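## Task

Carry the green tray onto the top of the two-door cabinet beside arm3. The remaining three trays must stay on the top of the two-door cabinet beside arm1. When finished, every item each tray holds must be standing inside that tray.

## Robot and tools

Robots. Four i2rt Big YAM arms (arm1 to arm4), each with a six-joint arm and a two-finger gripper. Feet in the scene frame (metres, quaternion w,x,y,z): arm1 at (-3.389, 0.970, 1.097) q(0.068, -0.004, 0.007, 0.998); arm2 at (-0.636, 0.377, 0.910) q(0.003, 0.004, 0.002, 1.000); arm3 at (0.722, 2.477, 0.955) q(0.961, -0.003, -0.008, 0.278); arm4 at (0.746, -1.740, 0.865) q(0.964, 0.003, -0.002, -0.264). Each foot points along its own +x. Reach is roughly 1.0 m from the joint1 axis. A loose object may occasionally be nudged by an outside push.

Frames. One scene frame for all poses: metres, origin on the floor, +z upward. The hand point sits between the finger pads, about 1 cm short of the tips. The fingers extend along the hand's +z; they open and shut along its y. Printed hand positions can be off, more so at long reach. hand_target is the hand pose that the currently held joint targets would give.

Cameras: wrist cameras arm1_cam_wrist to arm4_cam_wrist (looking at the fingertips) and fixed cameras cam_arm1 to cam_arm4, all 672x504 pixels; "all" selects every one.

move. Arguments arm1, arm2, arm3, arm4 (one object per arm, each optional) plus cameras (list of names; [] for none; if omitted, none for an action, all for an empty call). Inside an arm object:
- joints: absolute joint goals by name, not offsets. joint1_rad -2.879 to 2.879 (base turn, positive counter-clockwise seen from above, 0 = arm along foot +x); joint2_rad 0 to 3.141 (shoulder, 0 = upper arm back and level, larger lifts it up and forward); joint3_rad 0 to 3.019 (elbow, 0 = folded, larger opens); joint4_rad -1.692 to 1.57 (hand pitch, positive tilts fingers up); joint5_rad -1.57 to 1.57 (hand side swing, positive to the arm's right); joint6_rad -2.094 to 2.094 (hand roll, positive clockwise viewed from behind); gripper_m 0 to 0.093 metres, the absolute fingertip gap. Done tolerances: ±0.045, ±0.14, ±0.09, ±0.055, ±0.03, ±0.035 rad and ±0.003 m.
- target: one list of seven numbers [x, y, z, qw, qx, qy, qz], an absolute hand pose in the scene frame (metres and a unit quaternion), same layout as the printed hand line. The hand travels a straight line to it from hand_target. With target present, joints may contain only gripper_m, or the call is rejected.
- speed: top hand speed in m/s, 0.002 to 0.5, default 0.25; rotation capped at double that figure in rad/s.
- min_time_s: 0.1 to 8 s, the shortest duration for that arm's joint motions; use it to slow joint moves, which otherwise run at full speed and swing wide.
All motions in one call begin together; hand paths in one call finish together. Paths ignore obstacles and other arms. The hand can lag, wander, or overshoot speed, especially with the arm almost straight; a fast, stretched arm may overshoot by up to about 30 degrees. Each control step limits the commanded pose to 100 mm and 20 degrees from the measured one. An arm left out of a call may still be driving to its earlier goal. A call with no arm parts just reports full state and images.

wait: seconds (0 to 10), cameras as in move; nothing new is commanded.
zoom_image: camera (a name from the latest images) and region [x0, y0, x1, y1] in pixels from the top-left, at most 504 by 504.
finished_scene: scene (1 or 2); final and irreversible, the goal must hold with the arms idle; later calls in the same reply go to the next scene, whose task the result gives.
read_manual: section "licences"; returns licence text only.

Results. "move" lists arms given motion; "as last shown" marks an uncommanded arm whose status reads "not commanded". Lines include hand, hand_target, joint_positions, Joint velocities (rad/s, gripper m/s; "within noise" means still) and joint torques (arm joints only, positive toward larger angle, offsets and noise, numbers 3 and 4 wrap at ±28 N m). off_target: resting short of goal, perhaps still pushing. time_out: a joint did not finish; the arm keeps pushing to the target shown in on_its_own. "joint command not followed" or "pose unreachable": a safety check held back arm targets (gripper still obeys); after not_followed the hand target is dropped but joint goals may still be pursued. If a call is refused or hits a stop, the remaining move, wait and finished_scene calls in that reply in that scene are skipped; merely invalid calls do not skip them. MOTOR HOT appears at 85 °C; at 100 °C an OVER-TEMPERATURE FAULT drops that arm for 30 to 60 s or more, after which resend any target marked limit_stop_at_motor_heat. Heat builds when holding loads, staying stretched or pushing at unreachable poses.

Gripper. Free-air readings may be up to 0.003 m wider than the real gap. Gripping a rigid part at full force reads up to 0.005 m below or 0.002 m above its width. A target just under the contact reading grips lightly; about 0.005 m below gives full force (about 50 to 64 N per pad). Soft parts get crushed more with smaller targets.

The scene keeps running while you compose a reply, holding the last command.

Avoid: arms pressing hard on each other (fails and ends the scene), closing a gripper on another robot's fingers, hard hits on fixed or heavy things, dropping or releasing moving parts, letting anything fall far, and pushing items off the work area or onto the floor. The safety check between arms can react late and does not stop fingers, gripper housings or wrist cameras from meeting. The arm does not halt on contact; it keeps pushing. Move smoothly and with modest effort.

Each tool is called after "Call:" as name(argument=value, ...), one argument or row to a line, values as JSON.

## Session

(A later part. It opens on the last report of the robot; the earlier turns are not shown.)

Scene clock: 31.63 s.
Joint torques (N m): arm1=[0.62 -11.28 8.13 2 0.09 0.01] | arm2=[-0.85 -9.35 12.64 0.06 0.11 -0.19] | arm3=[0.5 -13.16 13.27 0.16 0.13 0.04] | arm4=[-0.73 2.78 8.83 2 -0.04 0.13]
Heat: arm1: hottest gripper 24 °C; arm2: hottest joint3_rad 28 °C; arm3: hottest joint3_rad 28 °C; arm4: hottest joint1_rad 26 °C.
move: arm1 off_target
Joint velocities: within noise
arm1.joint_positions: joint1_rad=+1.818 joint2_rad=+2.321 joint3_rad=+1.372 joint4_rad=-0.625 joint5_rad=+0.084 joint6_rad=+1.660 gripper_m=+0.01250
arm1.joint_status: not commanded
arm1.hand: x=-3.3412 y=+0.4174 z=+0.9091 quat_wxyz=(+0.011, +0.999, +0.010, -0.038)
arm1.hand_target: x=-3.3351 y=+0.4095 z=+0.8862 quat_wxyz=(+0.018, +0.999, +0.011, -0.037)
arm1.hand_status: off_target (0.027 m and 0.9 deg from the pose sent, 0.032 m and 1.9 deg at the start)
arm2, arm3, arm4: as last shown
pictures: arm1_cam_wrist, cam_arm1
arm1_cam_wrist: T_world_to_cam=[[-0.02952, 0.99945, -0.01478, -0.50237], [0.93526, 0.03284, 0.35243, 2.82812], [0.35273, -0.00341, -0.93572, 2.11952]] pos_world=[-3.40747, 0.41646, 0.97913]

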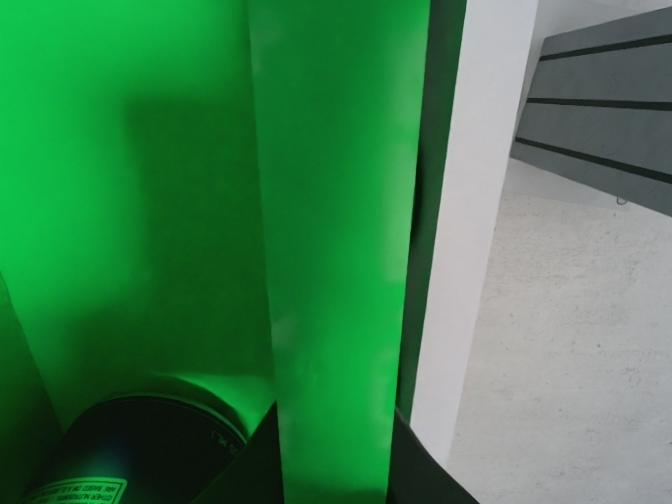

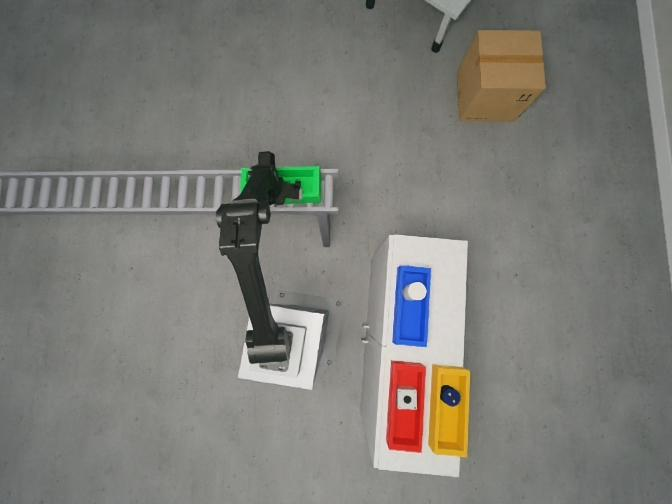

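Call:
move(
  arm1={"target":[-3.338,0.416,0.905,0.010,0.9990,0.010,-0.0375],"speed":0.06},
)

Call:
move(
  arm1={"joints":{"gripper_m":0.032}},
  arm2={"target":[-1.14,0.45,1.0,0,1,0.007,-0.03],"speed":0.3},
  cameras=["cam_arm1"],
)

Call:
move(
  arm1={"target":[-3.34,0.425,1.08,0.0,1,0.008,0],"speed":0.3},
  cameras=["cam_arm1","arm1_cam_wrist","arm2_cam_wrist"],
)

Scene clock: 33.47 s.
Joint torques (N m): arm1=[0.32 -14.51 6.2 0.29 0.03 -0.01] | arm2=[-0.85 -9.29 12.64 0.06 0.11 -0.18] | arm3=[0.67 -13.1 13.29 0.17 0.14 0.05] | arm4=[-0.73 2.84 8.81 2 -0.04 0.13]
Heat: arm1: hottest gripper 25 °C; arm2: hottest joint3_rad 28 °C; arm3: hottest joint3_rad 28 °C; arm4: hottest joint1_rad 26 °C.
move: arm1 done
Joint velocities: within noise
arm1.joint_positions: joint1_rad=+1.818 joint2_rad=+2.320 joint3_rad=+1.372 joint4_rad=-0.626 joint5_rad=+0.084 joint6_rad=+1.660 gripper_m=+0.01250
arm1.joint_status: not commanded
arm1.hand: x=-3.3412 y=+0.4175 z=+0.9095 quat_wxyz=(+0.010, +0.999, +0.010, -0.038)
arm1.hand_target: x=-3.3379 y=+0.4160 z=+0.9051 quat_wxyz=(+0.010, +0.999, +0.010, -0.037)
arm1.hand_status: done (0.006 m and 0.1 deg from the pose sent, 0.005 m and 0.1 deg at the start)
arm2, arm3, arm4: as last shown
pictures: none

Scene clock: 35.27 s.
Joint torques (N m): arm1=[-0.03 -14.56 6.19 0.28 0.26 -0.01] | arm2=[-0.09 -13.63 8.58 0.84 0.02 0] | arm3=[0.5 -12.98 13.27 0.18 0.14 0.04] | arm4=[-0.67 2.84 8.81 2 -0.04 0.13]
Heat: arm1: hottest joint3_rad 24 °C; arm2: hottest joint3_rad 28 °C; arm3: hottest joint3_rad 28 °C; arm4: hottest joint1_rad 26 °C.
move: arm1 done; arm2 done
Joint velocities: within noise
arm1.joint_positions: joint1_rad=+1.823 joint2_rad=+2.320 joint3_rad=+1.372 joint4_rad=-0.626 joint5_rad=+0.079 joint6_rad=+1.660 gripper_m=+0.03195
arm1.joint_status: all done
arm1.hand: x=-3.3375 y=+0.4179 z=+0.9094 quat_wxyz=(+0.010, +0.999, +0.013, -0.036)
arm1.hand_target: x=-3.3380 y=+0.4160 z=+0.9051 quat_wxyz=(+0.010, +0.999, +0.010, -0.038)
arm1.hand_status: not commanded
arm2.joint_positions: joint1_rad=-0.138 joint2_rad=+1.730 joint3_rad=+1.289 joint4_rad=-1.099 joint5_rad=-0.005 joint6_rad=-0.166 gripper_m=+0.06007
arm2.joint_status: not commanded
arm2.hand: x=-1.1318 y=+0.4494 z=+0.9962 quat_wxyz=(+0.001, +1.000, +0.011, -0.019)
arm2.hand_target: x=-1.1398 y=+0.4499 z=+1.0001 quat_wxyz=(+0.000, +1.000, +0.007, -0.030)
arm2.hand_status: done (0.009 m and 1.3 deg from the pose sent, 0.251 m and 6.2 deg at the start)
arm3, arm4: as last shown

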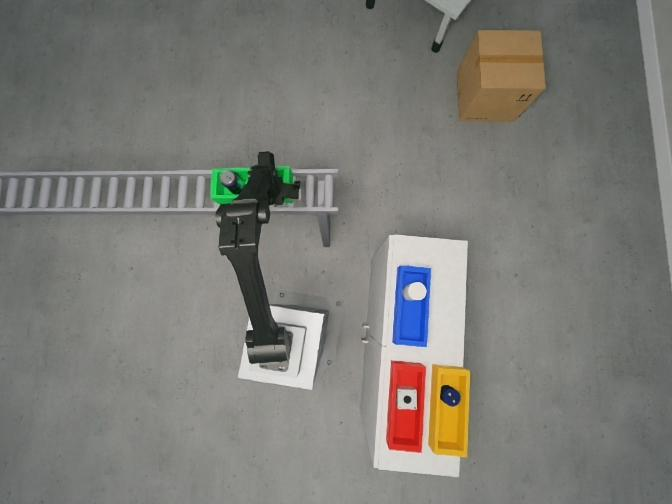

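Scene clock: 36.83 s.
Joint torques (N m): arm1=[-1.26 -13.04 9.48 -0.29 -0.08 -0.13] | arm2=[-0.09 -13.57 8.59 0.87 0.02 -0.02] | arm3=[0.44 -13.1 13.24 0.18 0.14 0.03] | arm4=[-0.79 2.78 8.81 2 -0.05 0.13]
Heat: arm1: hottest joint2_rad 24 °C; arm2: hottest joint3_rad 28 °C; arm3: hottest joint3_rad 28 °C; arm4: hottest joint1_rad 26 °C.
move: arm1 done
Joint velocities: within noise
arm1.joint_positions: joint1_rad=+1.814 joint2_rad=+1.990 joint3_rad=+1.352 joint4_rad=-0.950 joint5_rad=+0.009 joint6_rad=+1.653 gripper_m=+0.03196
arm1.joint_status: not commanded
arm1.hand: x=-3.3326 y=+0.4323 z=+1.0787 quat_wxyz=(-0.001, +1.000, +0.012, -0.002)
arm1.hand_target: x=-3.3399 y=+0.4253 z=+1.0800 quat_wxyz=(+0.000, +1.000, +0.008, +0.000)
arm1.hand_status: done (0.010 m and 0.6 deg from the pose sent, 0.171 m and 4.3 deg at the start)
arm2, arm3, arm4: as last shown
arm2.joint_positions: joint1_rad=-0.138 joint2_rad=+1.730 joint3_rad=+1.289 joint4_rad=-1.099 joint5_rad=-0.005 joint6_rad=-0.165 gripper_m=+0.06007
pictures: arm1_cam_wrist, arm2_cam_wrist, cam_arm1
arm1_cam_wrist: T_world_to_cam=[[-0.0332, 0.99943, 0.00647, -0.54968], [0.9069, 0.0274, 0.42045, 2.59433], [0.42003, 0.01982, -0.90729, 2.45894]] pos_world=[-3.40388, 0.42952, 1.14376]
arm2_cam_wrist: T_world_to_cam=[[-0.0494, 0.99842, 0.02678, -0.53813], [0.92271, 0.03536, 0.38387, 0.68356], [0.38232, 0.04367, -0.923, 1.42088]] pos_world=[-1.20054, 0.45106, 1.06348]

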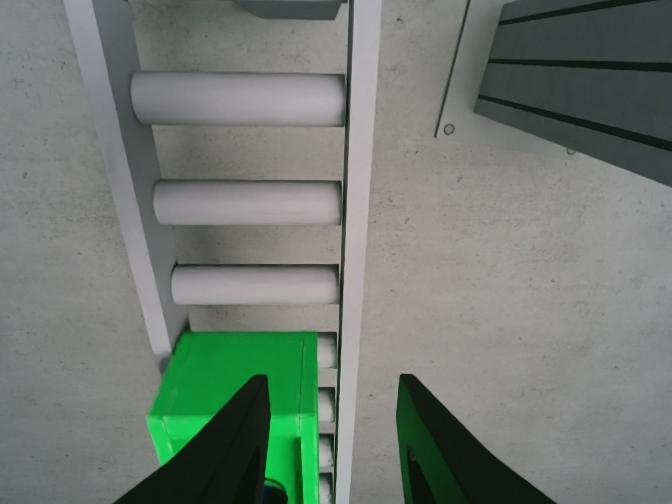

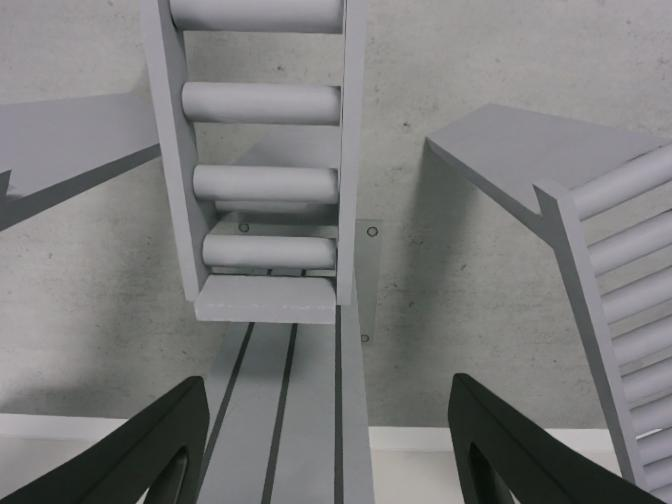

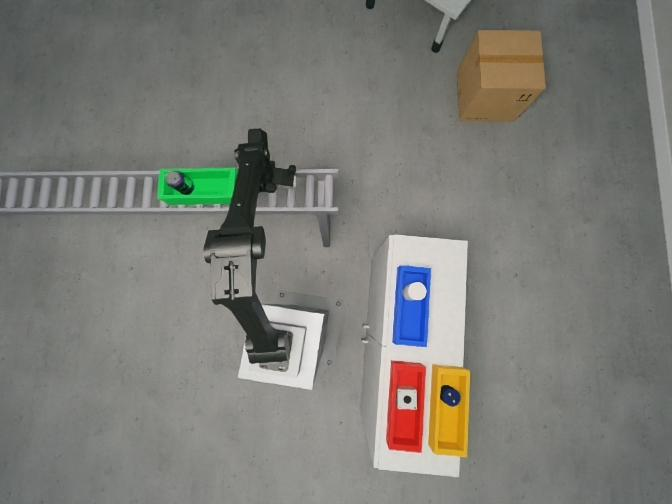

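Call:
wait(
  seconds=3,
  cameras=["arm2_cam_wrist","cam_arm2"],
)

Scene clock: 41.97 s.
Joint torques (N m): arm1=[-1.26 -13.22 9.47 -0.28 -0.08 -0.14] | arm2=[-0.09 -13.57 8.59 0.85 0.02 -0.01] | arm3=[0.56 -13.1 13.29 0.21 0.13 0.04] | arm4=[-0.73 2.84 8.81 2 -0.05 0.13]
Heat: arm1: hottest joint2_rad 24 °C; arm2: hottest joint3_rad 28 °C; arm3: hottest joint3_rad 28 °C; arm4: hottest joint1_rad 26 °C.
Joint velocities: arm1=[within noise] | arm2=[-0.024 -0.044 -0.012 -0.022 -0.007 -0.007 0] | arm3=[within noise] | arm4=[within noise]
arm1.joint_positions: joint1_rad=+1.814 joint2_rad=+1.990 joint3_rad=+1.352 joint4_rad=-0.950 joint5_rad=+0.009 joint6_rad=+1.653 gripper_m=+0.03196
arm1.joint_status: not commanded
arm1.hand: x=-3.3326 y=+0.4323 z=+1.0787 quat_wxyz=(-0.001, +1.000, +0.012, -0.002)
arm1.hand_target: x=-3.3399 y=+0.4253 z=+1.0800 quat_wxyz=(+0.000, +1.000, +0.008, +0.000)
arm1.hand_status: done (0.010 m and 0.6 deg from the pose sent, 0.171 m and 4.3 deg at the start)
arm2.joint_positions: joint1_rad=-0.138 joint2_rad=+1.730 joint3_rad=+1.289 joint4_rad=-1.099 joint5_rad=-0.005 joint6_rad=-0.165 gripper_m=+0.06007
arm2.joint_status: not commanded
arm2.hand: x=-1.1318 y=+0.4494 z=+0.9962 quat_wxyz=(+0.001, +1.000, +0.011, -0.019)
arm2.hand_target: x=-1.1398 y=+0.4499 z=+1.0001 quat_wxyz=(+0.000, +1.000, +0.007, -0.030)
arm2.hand_status: not commanded
arm3.joint_positions: joint1_rad=-1.146 joint2_rad=+1.659 joint3_rad=+1.436 joint4_rad=-1.409 joint5_rad=+0.005 joint6_rad=+0.044 gripper_m=+0.09398
arm3.joint_status: not commanded
arm3.hand: x=+1.1197 y=+2.2119 z=+1.1323 quat_wxyz=(+0.022, -0.308, -0.951, -0.007)
arm3.hand_target: x=+1.1293 y=+2.2005 z=+1.1502 quat_wxyz=(+0.000, -0.317, -0.948, +0.000)
arm3.hand_status: not commanded
arm4.joint_positions: joint1_rad=-0.546 joint2_rad=+0.615 joint3_rad=+1.544 joint4_rad=-1.256 joint5_rad=-0.261 joint6_rad=-0.380 gripper_m=+0.09396
arm4.joint_status: not commanded
arm4.hand: x=+0.8807 y=-1.9065 z=+1.4980 quat_wxyz=(-0.502, -0.207, -0.782, +0.305)
arm4.hand_target: x=+0.8787 y=-1.9030 z=+1.5070 quat_wxyz=(-0.508, -0.204, -0.777, +0.311)
arm4.hand_status: not commanded
wait: 3.00 s; at rest from the start
arm2_cam_wrist: T_world_to_cam=[[-0.0494, 0.99842, 0.02678, -0.53813], [0.92271, 0.03536, 0.38387, 0.68356], [0.38232, 0.04367, -0.923, 1.42088]] pos_world=[-1.20054, 0.45106, 1.06348]

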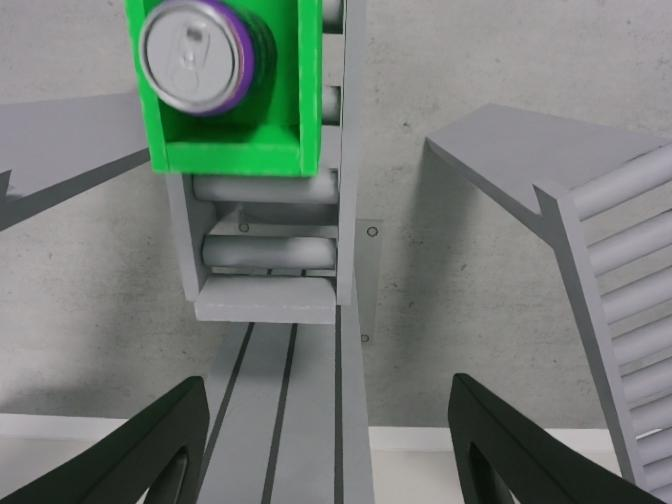

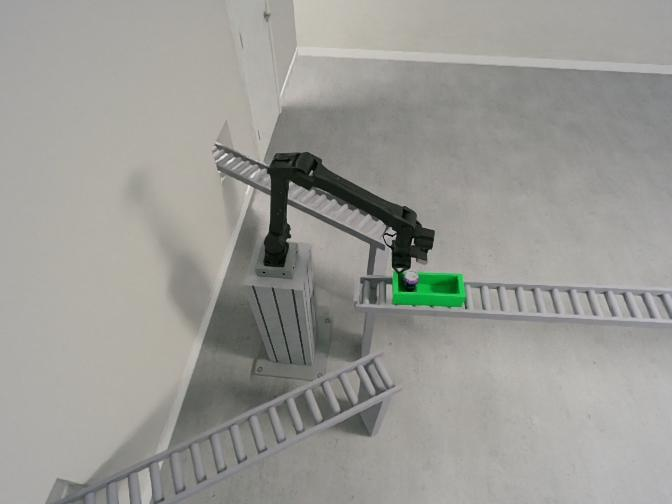

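Move the hand over the −y wall while it settles (high).

Call:
move(
  arm2={"target":[-1.18,0.345,0.97,0,0.999,0.007,-0.05],"speed":0.2},
  cameras=["arm2_cam_wrist","cam_arm2"],
)

Call:
zoom_image(
  camera="cam_arm2",
  region=[330, 240, 490, 350],
)

Scene clock: 43.70 s.
Joint torques (N m): arm1=[-1.26 -13.22 9.48 -0.29 -0.08 -0.14] | arm2=[-0.32 -13.98 11.23 0.85 0.15 -0.02] | arm3=[0.5 -13.1 13.29 0.21 0.13 0.04] | arm4=[-0.73 2.84 8.81 2 -0.04 0.13]
Heat: arm1: hottest joint2_rad 24 °C; arm2: hottest joint3_rad 29 °C; arm3: hottest joint3_rad 29 °C; arm4: hottest joint1_rad 26 °C.
move: arm2 off_target
Joint velocities: within noise
arm1, arm3, arm4: as last shown
arm2.joint_positions: joint1_rad=+0.070 joint2_rad=+1.817 joint3_rad=+1.289 joint4_rad=-1.008 joint5_rad=+0.005 joint6_rad=+0.040 gripper_m=+0.06007
arm2.joint_status: not commanded
arm2.hand: x=-1.1529 y=+0.3455 z=+0.9547 quat_wxyz=(+0.000, +1.000, +0.012, -0.021)
arm2.hand_target: x=-1.1786 y=+0.3450 z=+0.9707 quat_wxyz=(+0.000, +0.999, +0.007, -0.050)
arm2.hand_status: off_target (0.031 m and 3.4 deg from the pose sent, 0.118 m and 3.5 deg at the start)
arm2_cam_wrist: T_world_to_cam=[[-0.0521, 0.9982, 0.0298, -0.44033], [0.92404, 0.03687, 0.38051, 0.72679], [0.37873, 0.04736, -0.9243, 1.39102]] pos_world=[-1.22134, 0.34686, 1.02228]

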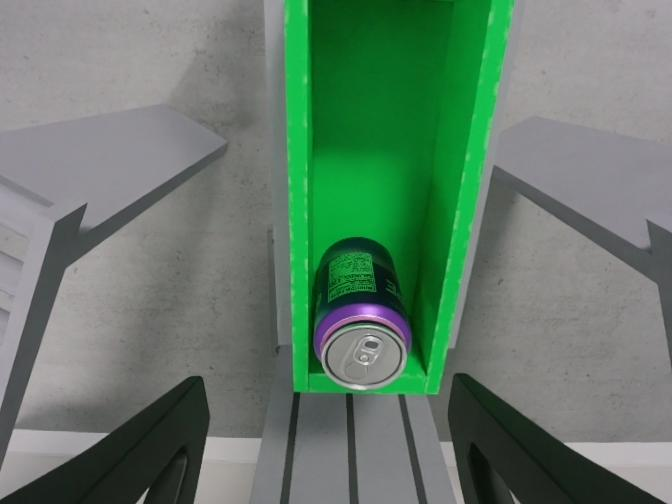

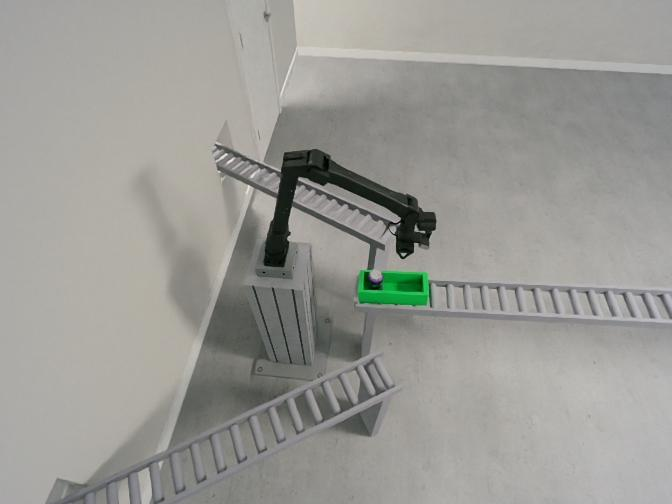

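Scaled by 3.150 from the camera's image (finer frame: 960x720).

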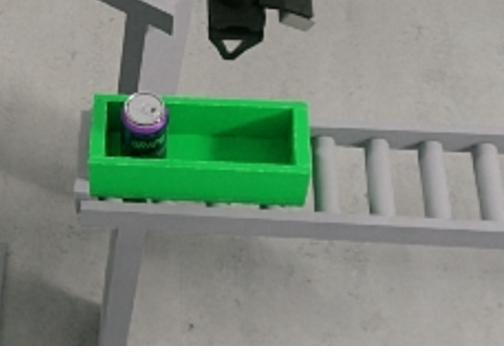

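Call:
move(
  arm2={"target":[-1.125,0.3365,0.86,0,0.999,0.012,-0.042],"speed":0.2},
  cameras=["arm2_cam_wrist"],
)

Scene clock: 45.73 s.
Joint torques (N m): arm1=[-1.2 -13.27 9.48 -0.29 -0.08 -0.14] | arm2=[0.44 -13.68 5.98 0.85 0.15 -0.03] | arm3=[0.38 -13.1 13.3 0.21 0.14 0.04] | arm4=[-0.73 2.78 8.83 2 -0.05 0.13]
Heat: arm1: hottest joint2_rad 24 °C; arm2: hottest joint3_rad 29 °C; arm3: hottest joint3_rad 29 °C; arm4: hottest joint1_rad 26 °C.
move: arm2 done
Joint velocities: within noise
arm1, arm3, arm4: as last shown
arm2.joint_positions: joint1_rad=+0.085 joint2_rad=+1.889 joint3_rad=+1.092 joint4_rad=-0.703 joint5_rad=+0.006 joint6_rad=+0.054 gripper_m=+0.06007
arm2.joint_status: not commanded
arm2.hand: x=-1.1239 y=+0.3398 z=+0.8623 quat_wxyz=(+0.001, +0.999, +0.012, -0.039)
arm2.hand_target: x=-1.1250 y=+0.3366 z=+0.8601 quat_wxyz=(+0.000, +0.999, +0.012, -0.042)
arm2.hand_status: done (0.004 m and 0.3 deg from the pose sent, 0.099 m and 2.4 deg at the start)
arm2_cam_wrist: T_world_to_cam=[[-0.05161, 0.99824, 0.0291, -0.4292], [0.93731, 0.03836, 0.34638, 0.77927], [0.34466, 0.04515, -0.93764, 1.2688]] pos_world=[-1.18987, 0.34126, 0.93225]

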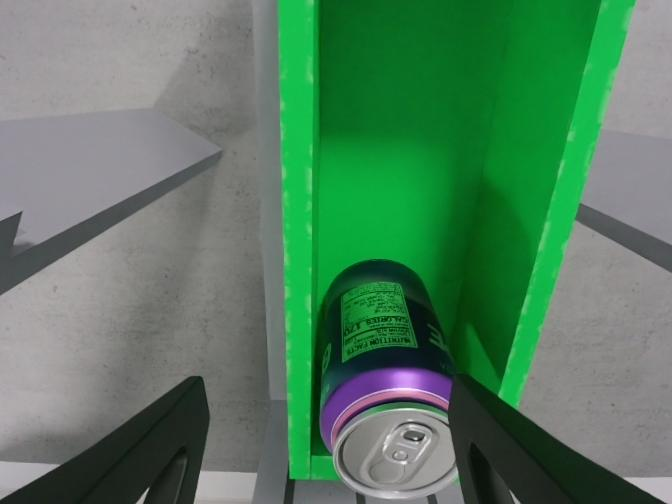

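Call:
move(
  arm2={"target":[-1.126,0.330,0.742,0,0.999,0.012,-0.04],"speed":0.12,"joints":{"gripper_m":0.055}},
  cameras=["arm2_cam_wrist"],
)

Scene clock: 47.73 s.
Joint torques (N m): arm1=[-1.26 -13.22 9.47 -0.28 -0.08 -0.14] | arm2=[0.44 -14.15 5.2 0.92 0.11 -0.02] | arm3=[0.56 -13.1 13.27 0.18 0.14 0.04] | arm4=[-0.73 2.78 8.81 2 -0.05 0.13]
Heat: arm1: hottest joint2_rad 24 °C; arm2: hottest joint3_rad 28 °C; arm3: hottest joint3_rad 29 °C; arm4: hottest joint1_rad 26 °C.
move: arm2 done
Joint velocities: within noise
arm1, arm3, arm4: as last shown
arm2.joint_positions: joint1_rad=+0.097 joint2_rad=+2.142 joint3_rad=+1.080 joint4_rad=-0.448 joint5_rad=+0.008 joint6_rad=+0.067 gripper_m=+0.05507
arm2.joint_status: all done
arm2.hand: x=-1.1200 y=+0.3344 z=+0.7450 quat_wxyz=(+0.000, +0.999, +0.012, -0.035)
arm2.hand_target: x=-1.1259 y=+0.3301 z=+0.7422 quat_wxyz=(+0.000, +0.999, +0.012, -0.040)
arm2.hand_status: done (0.008 m and 0.6 deg from the pose sent, 0.121 m and 0.2 deg at the start)
arm2_cam_wrist: T_world_to_cam=[[-0.05112, 0.99823, 0.0305, -0.42067], [0.93392, 0.03697, 0.35556, 0.80629], [0.3538, 0.04666, -0.93416, 1.16491]] pos_world=[-1.18666, 0.33576, 0.81436]

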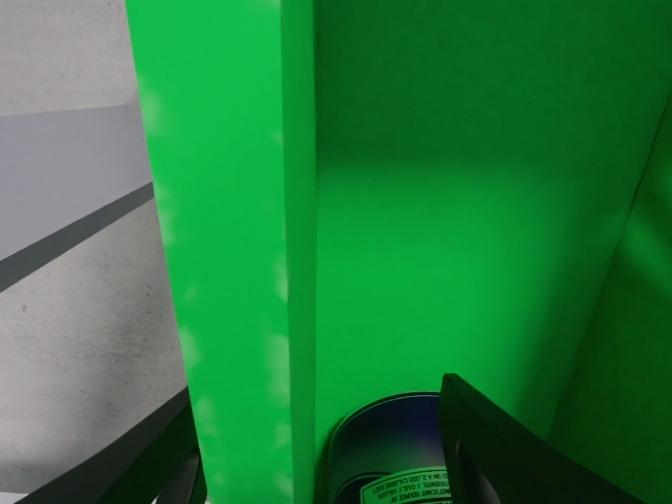

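Call:
move(
  arm2={"target":[-1.134,0.322,0.737,0,0.999,0.012,-0.04],"speed":0.08},
)

Call:
move(
  arm2={"joints":{"gripper_m":0.005}},
  cameras=["arm2_cam_wrist","cam_arm2"],
)

Call:
zoom_image(
  camera="cam_arm2",
  region=[330, 240, 490, 350],
)

Scene clock: 49.20 s.
Joint torques (N m): arm1=[-1.26 -13.22 9.47 -0.29 -0.08 -0.14] | arm2=[0.44 -13.86 6.5 0.68 0.12 -0.02] | arm3=[0.38 -12.98 13.26 0.17 0.12 0.03] | arm4=[-0.73 2.78 8.81 2.02 -0.04 0.13]
Heat: arm1: hottest joint2_rad 24 °C; arm2: hottest joint3_rad 28 °C; arm3: hottest joint3_rad 29 °C; arm4: hottest joint1_rad 26 °C.
move: arm2 off_target
Joint velocities: within noise
arm1, arm3, arm4: as last shown
arm2.joint_positions: joint1_rad=+0.113 joint2_rad=+2.159 joint3_rad=+1.091 joint4_rad=-0.448 joint5_rad=+0.008 joint6_rad=+0.079 gripper_m=+0.05507
arm2.joint_status: not commanded
arm2.hand: x=-1.1203 y=+0.3268 z=+0.7393 quat_wxyz=(+0.000, +0.999, +0.014, -0.031)
arm2.hand_target: x=-1.1337 y=+0.3219 z=+0.7374 quat_wxyz=(+0.000, +0.999, +0.012, -0.040)
arm2.hand_status: off_target (0.015 m and 1.0 deg from the pose sent, 0.020 m and 0.6 deg at the start)
pictures: none

Scene clock: 49.93 s.
Joint torques (N m): arm1=[-1.2 -13.22 9.47 -0.29 -0.08 -0.14] | arm2=[0.09 -13.92 6.42 0.65 0.03 -0.14] | arm3=[0.44 -13.04 13.26 0.2 0.13 0.04] | arm4=[-0.73 2.84 8.81 1.99 -0.05 0.13]
Heat: arm1: hottest joint2_rad 24 °C; arm2: hottest joint3_rad 28 °C; arm3: hottest joint3_rad 29 °C; arm4: hottest joint1_rad 26 °C.
move: arm2 off_target
Joint velocities: within noise
arm1, arm3, arm4: as last shown
arm2.joint_positions: joint1_rad=+0.117 joint2_rad=+2.160 joint3_rad=+1.092 joint4_rad=-0.448 joint5_rad=+0.011 joint6_rad=+0.094 gripper_m=+0.01205
arm2.joint_status: gripper_m off_target (ended at +0.01207, target +0.00500)
arm2.hand: x=-1.1204 y=+0.3252 z=+0.7390 quat_wxyz=(-0.001, +0.999, +0.009, -0.032)
arm2.hand_target: x=-1.1336 y=+0.3220 z=+0.7374 quat_wxyz=(+0.000, +0.999, +0.012, -0.040)
arm2.hand_status: not commanded
arm2_cam_wrist: T_world_to_cam=[[-0.0443, 0.9985, 0.03229, -0.40506], [0.93201, 0.02967, 0.36121, 0.80517], [0.35971, 0.0461, -0.93193, 1.16503]] pos_world=[-1.18744, 0.32686, 0.80797]

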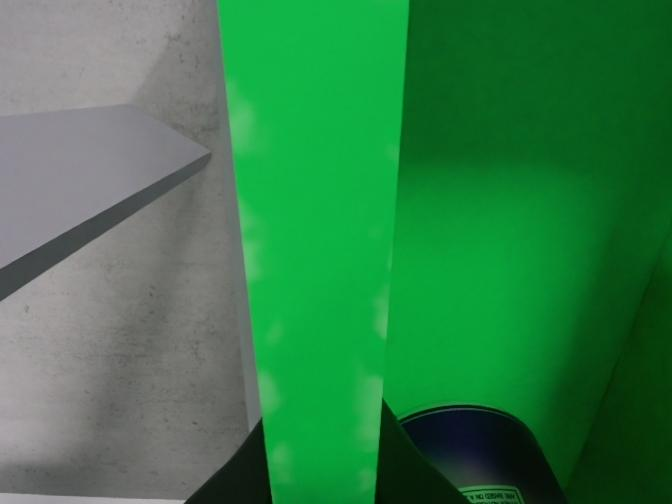

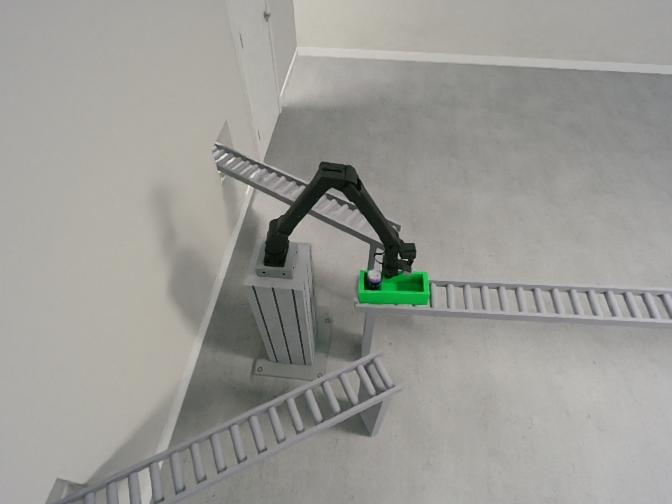

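Scaled by 3.150 from the camera's image (finer frame: 960x720).

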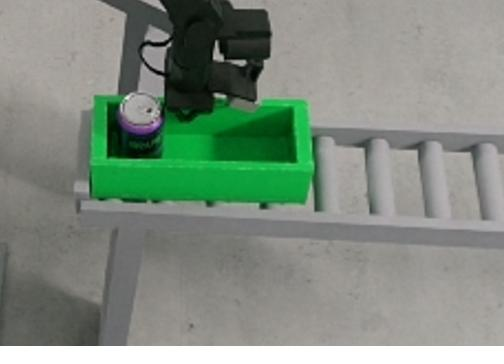

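Call:
move(
  arm2={"target":[-1.13,0.325,0.83,0,0.999,0.009,-0.032],"speed":0.08},
  cameras=["cam_arm2"],
)

Call:
zoom_image(
  camera="cam_arm2",
  region=[330, 220, 490, 350],
)

Scene clock: 53.57 s.
Joint torques (N m): arm1=[-1.26 -13.27 9.48 -0.29 -0.08 -0.14] | arm2=[-0.32 -18.14 6.57 -0.03 0.17 -0.12] | arm3=[0.44 -13.04 13.27 0.21 0.14 0.04] | arm4=[-0.73 2.78 8.81 2 -0.04 0.13]
Heat: arm1: hottest joint2_rad 24 °C; arm2: hottest joint3_rad 28 °C; arm3: hottest joint3_rad 29 °C; arm4: hottest joint1_rad 26 °C.
move: arm2 off_target
Joint velocities: within noise
arm1, arm3, arm4: as last shown
arm2.joint_positions: joint1_rad=+0.117 joint2_rad=+2.021 joint3_rad=+1.093 joint4_rad=-0.643 joint5_rad=+0.005 joint6_rad=+0.094 gripper_m=+0.01205
arm2.joint_status: not commanded
arm2.hand: x=-1.1104 y=+0.3255 z=+0.8017 quat_wxyz=(-0.001, +1.000, +0.009, -0.004)
arm2.hand_target: x=-1.1294 y=+0.3250 z=+0.8295 quat_wxyz=(+0.000, +0.999, +0.009, -0.032)
arm2.hand_status: off_target (0.034 m and 3.2 deg from the pose sent, 0.092 m and 0.1 deg at the start)

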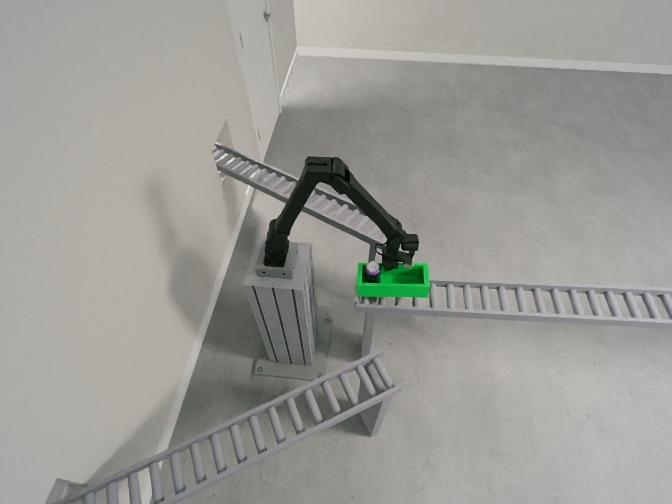

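Scaled by 3.150 from the camera's image (finer frame: 960x720).

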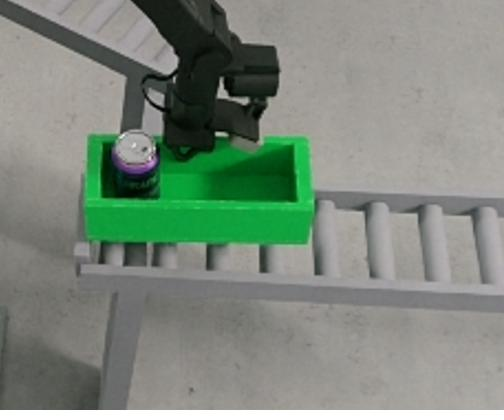

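Call:
move(
  arm2={"target":[-1.12,0.325,0.92,0,0.999,0.009,-0.02],"speed":0.15},
)

Call:
move(
  arm2={"target":[-0.955,0.838,0.865,-0.02,0.968,0.25,-0.05],"speed":0.18},
  cameras=["arm2_cam_wrist","cam_arm2"],
)

Call:
zoom_image(
  camera="cam_arm2",
  region=[290, 300, 430, 430],
)

Scene clock: 55.60 s.
Joint torques (N m): arm1=[-1.2 -13.22 9.47 -0.29 -0.08 -0.14] | arm2=[-0.21 -16.56 10.11 -0.24 0.17 -0.11] | arm3=[0.56 -13.04 13.29 0.18 0.12 0.04] | arm4=[-0.73 2.84 8.81 2 -0.04 0.13]
Heat: arm1: hottest joint2_rad 24 °C; arm2: hottest joint3_rad 28 °C; arm3: hottest joint3_rad 29 °C; arm4: hottest joint1_rad 26 °C.
move: arm2 off_target
Joint velocities: within noise
arm1, arm3, arm4: as last shown
arm2.joint_positions: joint1_rad=+0.117 joint2_rad=+1.838 joint3_rad=+1.093 joint4_rad=-0.876 joint5_rad=+0.003 joint6_rad=+0.094 gripper_m=+0.01205
arm2.joint_status: not commanded
arm2.hand: x=-1.0890 y=+0.3277 z=+0.8850 quat_wxyz=(-0.002, +1.000, +0.009, +0.021)
arm2.hand_target: x=-1.1182 y=+0.3251 z=+0.9204 quat_wxyz=(+0.000, +1.000, +0.009, -0.020)
arm2.hand_status: off_target (0.047 m and 4.7 deg from the pose sent, 0.119 m and 1.8 deg at the start)
pictures: none

Scene clock: 59.57 s.
Joint torques (N m): arm1=[-1.2 -13.22 9.47 -0.29 -0.08 -0.14] | arm2=[0.15 -17.32 11.37 0.21 -0.05 -0.21] | arm3=[0.5 -13.16 13.27 0.24 0.13 0.04] | arm4=[-0.73 2.84 8.83 2 -0.04 0.13]
Heat: arm1: hottest joint2_rad 24 °C; arm2: hottest joint3_rad 29 °C; arm3: hottest joint3_rad 30 °C; arm4: hottest joint1_rad 26 °C.
move: arm2 off_target
Joint velocities: within noise
arm1.joint_positions: joint1_rad=+1.814 joint2_rad=+1.990 joint3_rad=+1.352 joint4_rad=-0.950 joint5_rad=+0.009 joint6_rad=+1.653 gripper_m=+0.03196
arm1.joint_status: not commanded
arm1.hand: x=-3.3326 y=+0.4323 z=+1.0787 quat_wxyz=(-0.001, +1.000, +0.012, -0.002)
arm1.hand_target: x=-3.3399 y=+0.4253 z=+1.0800 quat_wxyz=(+0.000, +1.000, +0.008, +0.000)
arm1.hand_status: not commanded
arm2.joint_positions: joint1_rad=-0.984 joint2_rad=+2.032 joint3_rad=+1.246 joint4_rad=-0.814 joint5_rad=-0.073 joint6_rad=-1.480 gripper_m=+0.01205
arm2.joint_status: not commanded
arm2.hand: x=-0.9284 y=+0.8002 z=+0.8325 quat_wxyz=(+0.026, +0.969, +0.242, -0.034)
arm2.hand_target: x=-0.9533 y=+0.8354 z=+0.8671 quat_wxyz=(-0.020, +0.967, +0.250, -0.050)
arm2.hand_status: off_target (0.057 m and 5.7 deg from the pose sent, 0.528 m and 29.2 deg at the start)
arm3.joint_positions: joint1_rad=-1.146 joint2_rad=+1.659 joint3_rad=+1.436 joint4_rad=-1.409 joint5_rad=+0.005 joint6_rad=+0.044 gripper_m=+0.09398
arm3.joint_status: not commanded
arm3.hand: x=+1.1197 y=+2.2119 z=+1.1323 quat_wxyz=(+0.022, -0.308, -0.951, -0.007)
arm3.hand_target: x=+1.1293 y=+2.2005 z=+1.1502 quat_wxyz=(+0.000, -0.317, -0.948, +0.000)
arm3.hand_status: not commanded
arm4.joint_positions: joint1_rad=-0.546 joint2_rad=+0.615 joint3_rad=+1.544 joint4_rad=-1.256 joint5_rad=-0.261 joint6_rad=-0.380 gripper_m=+0.09396
arm4.joint_status: not commanded
arm4.hand: x=+0.8807 y=-1.9065 z=+1.4980 quat_wxyz=(-0.502, -0.207, -0.782, +0.305)
arm4.hand_target: x=+0.8787 y=-1.9030 z=+1.5070 quat_wxyz=(-0.508, -0.204, -0.777, +0.311)
arm4.hand_status: not commanded
arm2_cam_wrist: T_world_to_cam=[[-0.49437, 0.86924, -0.0046, -1.15759], [0.8147, 0.46518, 0.34623, 0.13343], [0.3031, 0.16742, -0.93814, 1.01681]] pos_world=[-0.98918, 0.77392, 0.90239]

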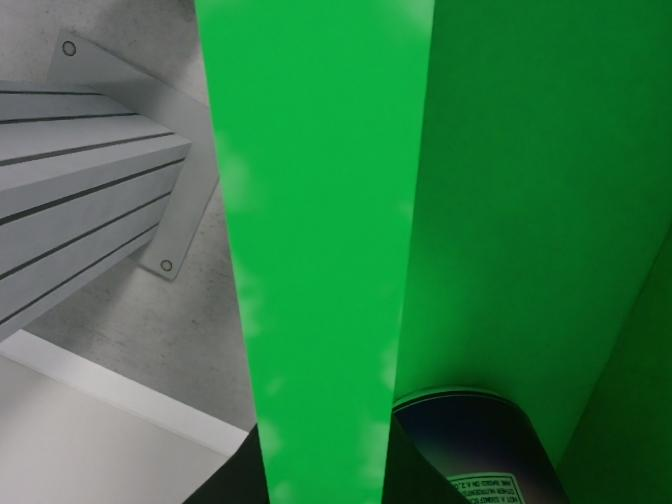

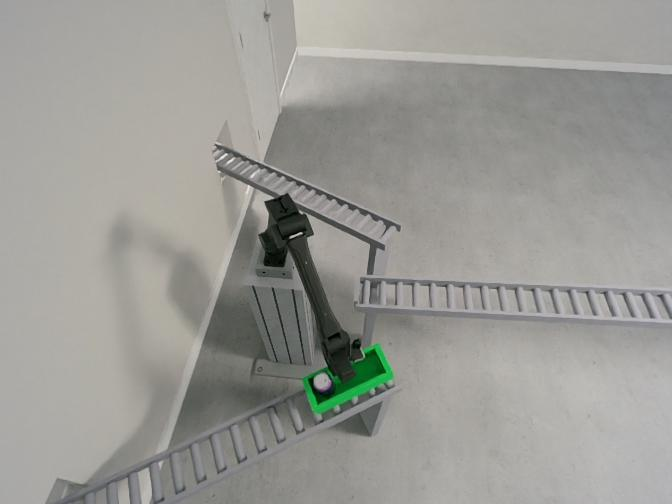

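Scaled by 3.600 from the camera's image (finer frame: 960x720).

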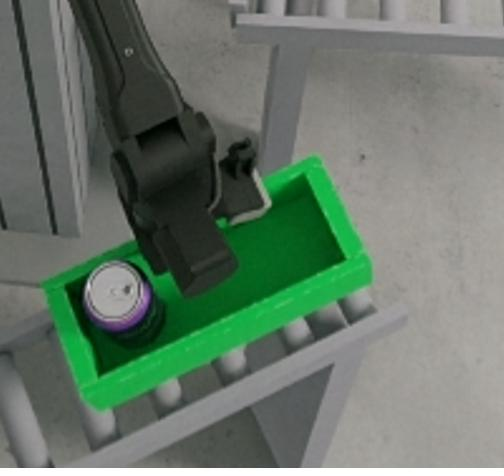

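Call:
move(
  arm2={"target":[-0.950,0.828,0.805,-0.02,0.968,0.25,-0.05],"speed":0.12},
  cameras=["arm2_cam_wrist","cam_arm2"],
)

Call:
zoom_image(
  camera="cam_arm2",
  region=[290, 320, 430, 450],
)

Scene clock: 61.80 s.
Joint torques (N m): arm1=[-1.2 -13.22 9.47 -0.29 -0.08 -0.15] | arm2=[0.26 -18.55 7.28 0.91 -0.07 -0.18] | arm3=[0.38 -12.98 13.29 0.18 0.13 0.06] | arm4=[-0.73 2.84 8.81 2 -0.04 0.13]
Heat: arm1: hottest joint2_rad 24 °C; arm2: hottest joint3_rad 29 °C; arm3: hottest joint3_rad 30 °C; arm4: hottest joint1_rad 26 °C.
move: arm2 off_target
Joint velocities: within noise
arm1, arm3, arm4: as last shown
arm2.joint_positions: joint1_rad=-0.984 joint2_rad=+2.136 joint3_rad=+1.246 joint4_rad=-0.691 joint5_rad=-0.074 joint6_rad=-1.480 gripper_m=+0.01205
arm2.joint_status: not commanded
arm2.hand: x=-0.9323 y=+0.8052 z=+0.7807 quat_wxyz=(+0.017, +0.969, +0.242, -0.037)
arm2.hand_target: x=-0.9495 y=+0.8271 z=+0.8057 quat_wxyz=(-0.020, +0.967, +0.250, -0.050)
arm2.hand_status: off_target (0.038 m and 4.6 deg from the pose sent, 0.045 m and 5.7 deg at the start)
arm2_cam_wrist: T_world_to_cam=[[-0.49447, 0.86906, 0.01531, -1.17961], [0.8185, 0.45964, 0.34466, 0.16138], [0.29249, 0.18296, -0.9386, 0.94639]] pos_world=[-0.99219, 0.77783, 0.85072]

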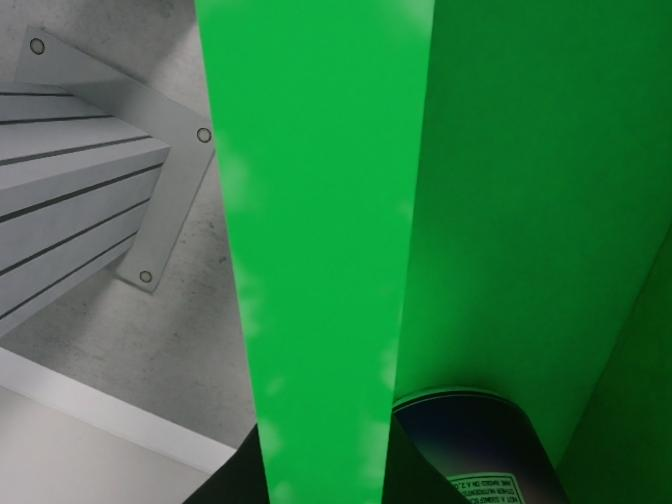

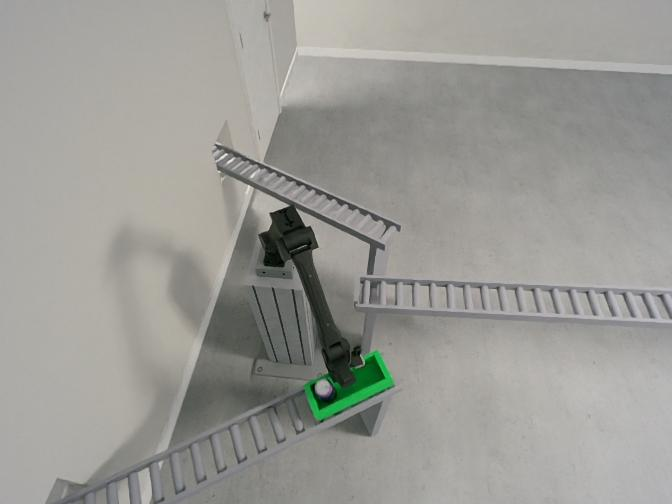

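Scaled by 3.600 from the camera's image (finer frame: 960x720).

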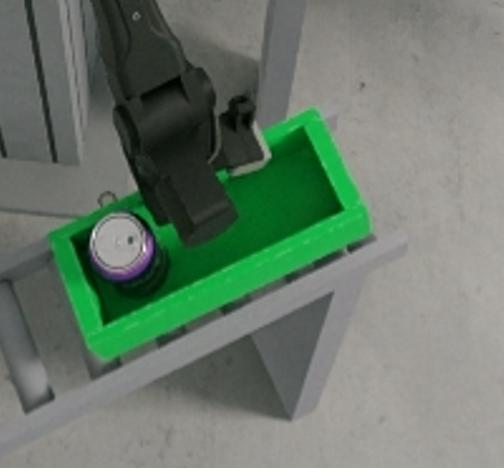

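Call:
move(
  arm2={"target":[-0.945,0.819,0.775,-0.02,0.968,0.25,-0.05],"speed":0.1},
  cameras=["arm2_cam_wrist","cam_arm2"],
)

Call:
zoom_image(
  camera="cam_arm2",
  region=[290, 320, 430, 450],
)

Scene clock: 63.77 s.
Joint torques (N m): arm1=[-1.26 -13.27 9.47 -0.29 -0.08 -0.14] | arm2=[0.38 -18.43 5.87 0.98 -0.07 -0.17] | arm3=[0.5 -13.1 13.3 0.24 0.14 0.05] | arm4=[-0.79 2.78 8.81 2 -0.04 0.13]
Heat: arm1: hottest joint2_rad 25 °C; arm2: hottest joint3_rad 29 °C; arm3: hottest joint3_rad 30 °C; arm4: hottest joint1_rad 26 °C.
move: arm2 off_target
Joint velocities: within noise
arm1, arm3, arm4: as last shown
arm2.joint_positions: joint1_rad=-0.984 joint2_rad=+2.177 joint3_rad=+1.229 joint4_rad=-0.615 joint5_rad=-0.074 joint6_rad=-1.480 gripper_m=+0.01205
arm2.joint_status: not commanded
arm2.hand: x=-0.9312 y=+0.8032 z=+0.7559 quat_wxyz=(+0.009, +0.969, +0.243, -0.040)
arm2.hand_target: x=-0.9448 y=+0.8186 z=+0.7753 quat_wxyz=(-0.020, +0.967, +0.250, -0.050)
arm2.hand_status: off_target (0.028 m and 3.6 deg from the pose sent, 0.020 m and 4.6 deg at the start)
arm2_cam_wrist: T_world_to_cam=[[-0.49416, 0.86878, 0.03203, -1.18909], [0.82172, 0.45472, 0.34352, 0.17777], [0.28388, 0.19607, -0.9386, 0.90468]] pos_world=[-0.9905, 0.77484, 0.82615]

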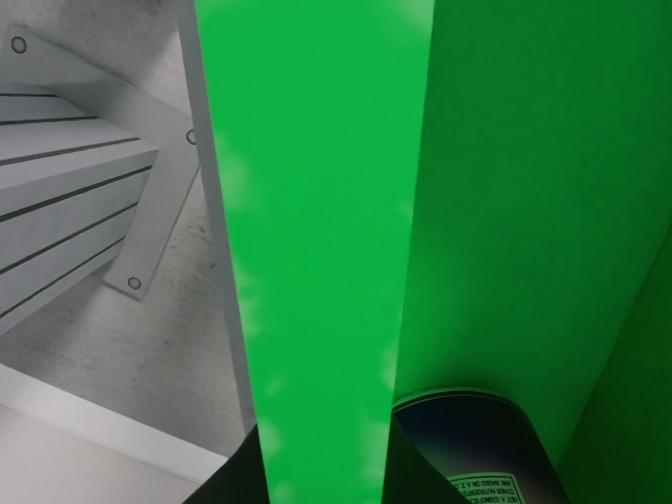

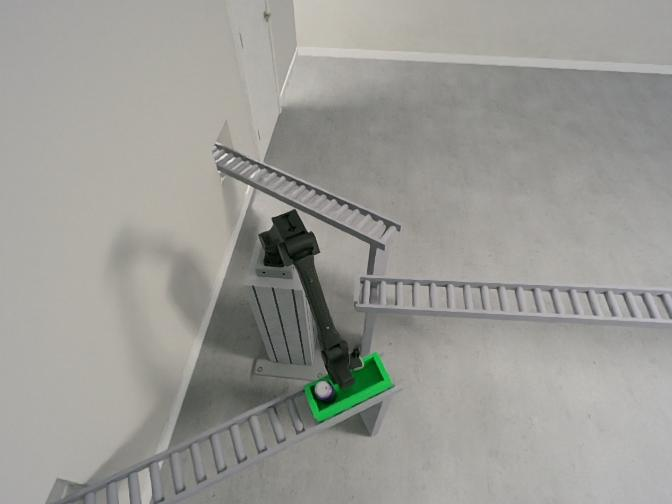

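Scaled by 3.600 from the camera's image (finer frame: 960x720).

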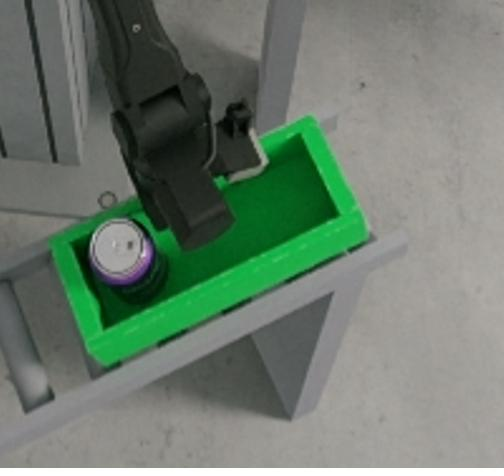

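Call:
move(
  arm2={"target":[-0.943,0.812,0.752,-0.016,0.968,0.25,-0.046],"speed":0.06},
  cameras=["arm2_cam_wrist","cam_arm2"],
)

Call:
zoom_image(
  camera="cam_arm2",
  region=[290, 320, 430, 450],
)

Scene clock: 65.33 s.
Joint torques (N m): arm1=[-1.26 -13.22 9.47 -0.29 -0.08 -0.14] | arm2=[0.44 -18.08 5.29 0.94 0.01 -0.11] | arm3=[0.44 -13.16 13.26 0.2 0.14 0.04] | arm4=[-0.73 2.78 8.83 2 -0.05 0.13]
Heat: arm1: hottest joint2_rad 25 °C; arm2: hottest joint3_rad 29 °C; arm3: hottest joint3_rad 30 °C; arm4: hottest joint1_rad 26 °C.
move: arm2 off_target
Joint velocities: within noise
arm1, arm3, arm4: as last shown
arm2.joint_positions: joint1_rad=-0.981 joint2_rad=+2.214 joint3_rad=+1.223 joint4_rad=-0.572 joint5_rad=-0.071 joint6_rad=-1.481 gripper_m=+0.01205
arm2.joint_status: not commanded
arm2.hand: x=-0.9307 y=+0.7994 z=+0.7366 quat_wxyz=(+0.009, +0.969, +0.245, -0.039)
arm2.hand_target: x=-0.9428 y=+0.8118 z=+0.7523 quat_wxyz=(-0.016, +0.967, +0.250, -0.046)
arm2.hand_status: off_target (0.023 m and 3.0 deg from the pose sent, 0.015 m and 3.1 deg at the start)
arm2_cam_wrist: T_world_to_cam=[[-0.49821, 0.86644, 0.03264, -1.18727], [0.81883, 0.45778, 0.34636, 0.17847], [0.28516, 0.19928, -0.93754, 0.885]] pos_world=[-0.99, 0.77064, 0.80666]

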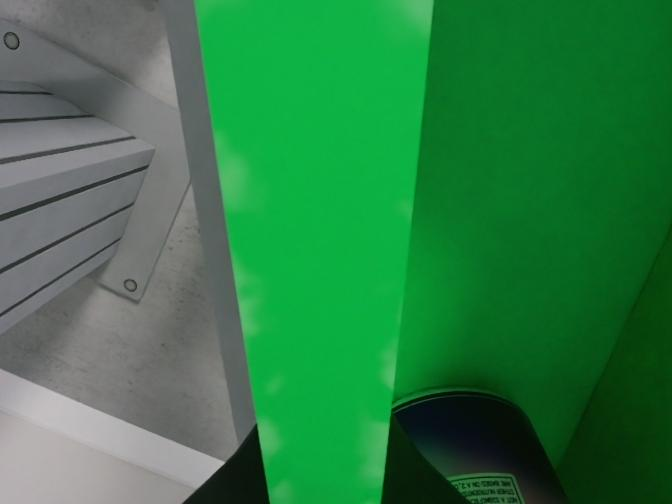

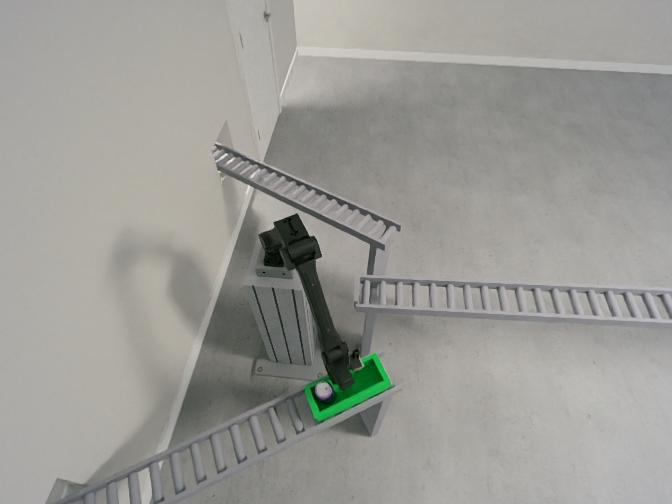

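Scaled by 3.600 from the camera's image (finer frame: 960x720).

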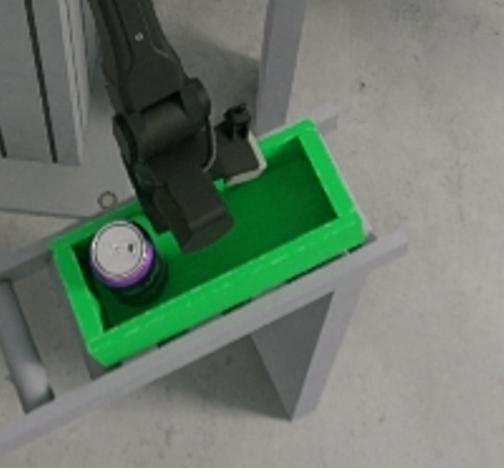

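Call:
move(
  arm2={"target":[-0.942,0.810,0.735,-0.014,0.968,0.25,-0.046],"speed":0.05},
)

Call:
move(
  arm2={"target":[-0.942,0.810,0.715,-0.012,0.968,0.25,-0.044],"speed":0.05},
  cameras=["arm2_cam_wrist","cam_arm2"],
)

Call:
zoom_image(
  camera="cam_arm2",
  region=[290, 330, 410, 440],
)

Scene clock: 66.67 s.
Joint torques (N m): arm1=[-1.26 -13.27 9.48 -0.28 -0.08 -0.14] | arm2=[0.44 -16.21 5.42 1.13 -0.21 -0.12] | arm3=[0.44 -13.1 13.26 0.23 0.14 0.03] | arm4=[-0.73 2.78 8.83 2 -0.04 0.13]
Heat: arm1: hottest joint2_rad 25 °C; arm2: hottest joint3_rad 29 °C; arm3: hottest joint3_rad 30 °C; arm4: hottest joint1_rad 26 °C.
move: arm2 off_target
Joint velocities: within noise
arm1, arm3, arm4: as last shown
arm2.joint_positions: joint1_rad=-0.981 joint2_rad=+2.221 joint3_rad=+1.223 joint4_rad=-0.547 joint5_rad=-0.066 joint6_rad=-1.480 gripper_m=+0.01205
arm2.joint_status: not commanded
arm2.hand: x=-0.9321 y=+0.8031 z=+0.7329 quat_wxyz=(+0.000, +0.969, +0.245, -0.039)
arm2.hand_target: x=-0.9420 y=+0.8100 z=+0.7353 quat_wxyz=(-0.014, +0.967, +0.250, -0.046)
arm2.hand_status: off_target (0.012 m and 1.9 deg from the pose sent, 0.016 m and 2.8 deg at the start)
pictures: none

Scene clock: 67.63 s.
Joint torques (N m): arm1=[-1.26 -13.22 9.48 -0.28 -0.08 -0.14] | arm2=[0.44 -15.03 6.15 1.13 -0.3 -0.07] | arm3=[0.5 -13.22 13.26 0.17 0.14 0.04] | arm4=[-0.73 2.84 8.83 2 -0.04 0.13]
Heat: arm1: hottest joint2_rad 25 °C; arm2: hottest joint3_rad 29 °C; arm3: hottest joint3_rad 30 °C; arm4: hottest joint1_rad 26 °C.
move: arm2 off_target
Joint velocities: within noise
arm1, arm3, arm4: as last shown
arm2.joint_positions: joint1_rad=-0.980 joint2_rad=+2.250 joint3_rad=+1.223 joint4_rad=-0.520 joint5_rad=-0.061 joint6_rad=-1.485 gripper_m=+0.01205
arm2.joint_status: not commanded
arm2.hand: x=-0.9307 y=+0.8016 z=+0.7190 quat_wxyz=(-0.001, +0.968, +0.247, -0.037)
arm2.hand_target: x=-0.9419 y=+0.8097 z=+0.7154 quat_wxyz=(-0.012, +0.967, +0.250, -0.044)
arm2.hand_status: off_target (0.015 m and 1.5 deg from the pose sent, 0.022 m and 1.6 deg at the start)
arm2_cam_wrist: T_world_to_cam=[[-0.50214, 0.86332, 0.05032, -1.20245], [0.81712, 0.45461, 0.35446, 0.17873], [0.28314, 0.21911, -0.93372, 0.84752]] pos_world=[-0.98981, 0.77115, 0.7885]

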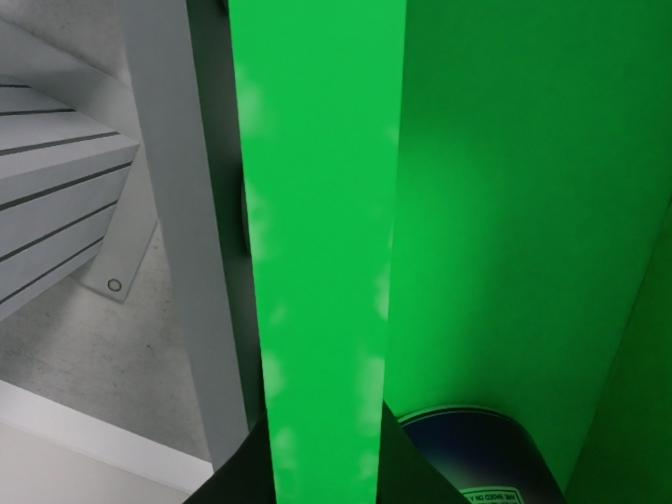

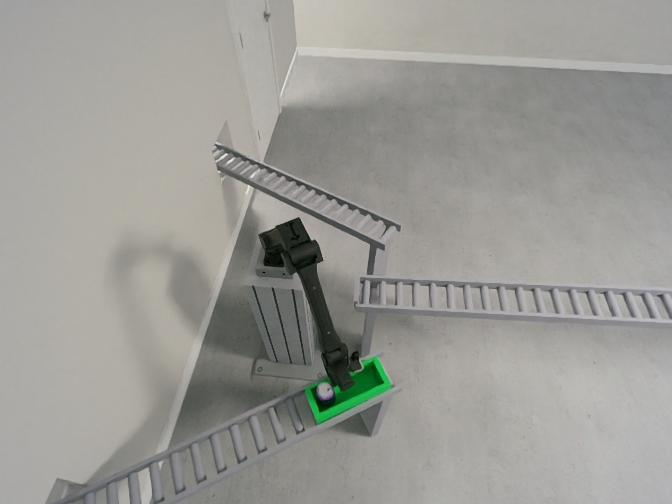

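Scaled by 4.200 from the camera's image (finer frame: 960x720).

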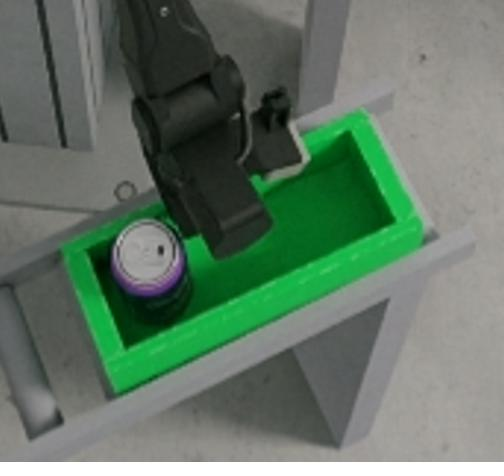

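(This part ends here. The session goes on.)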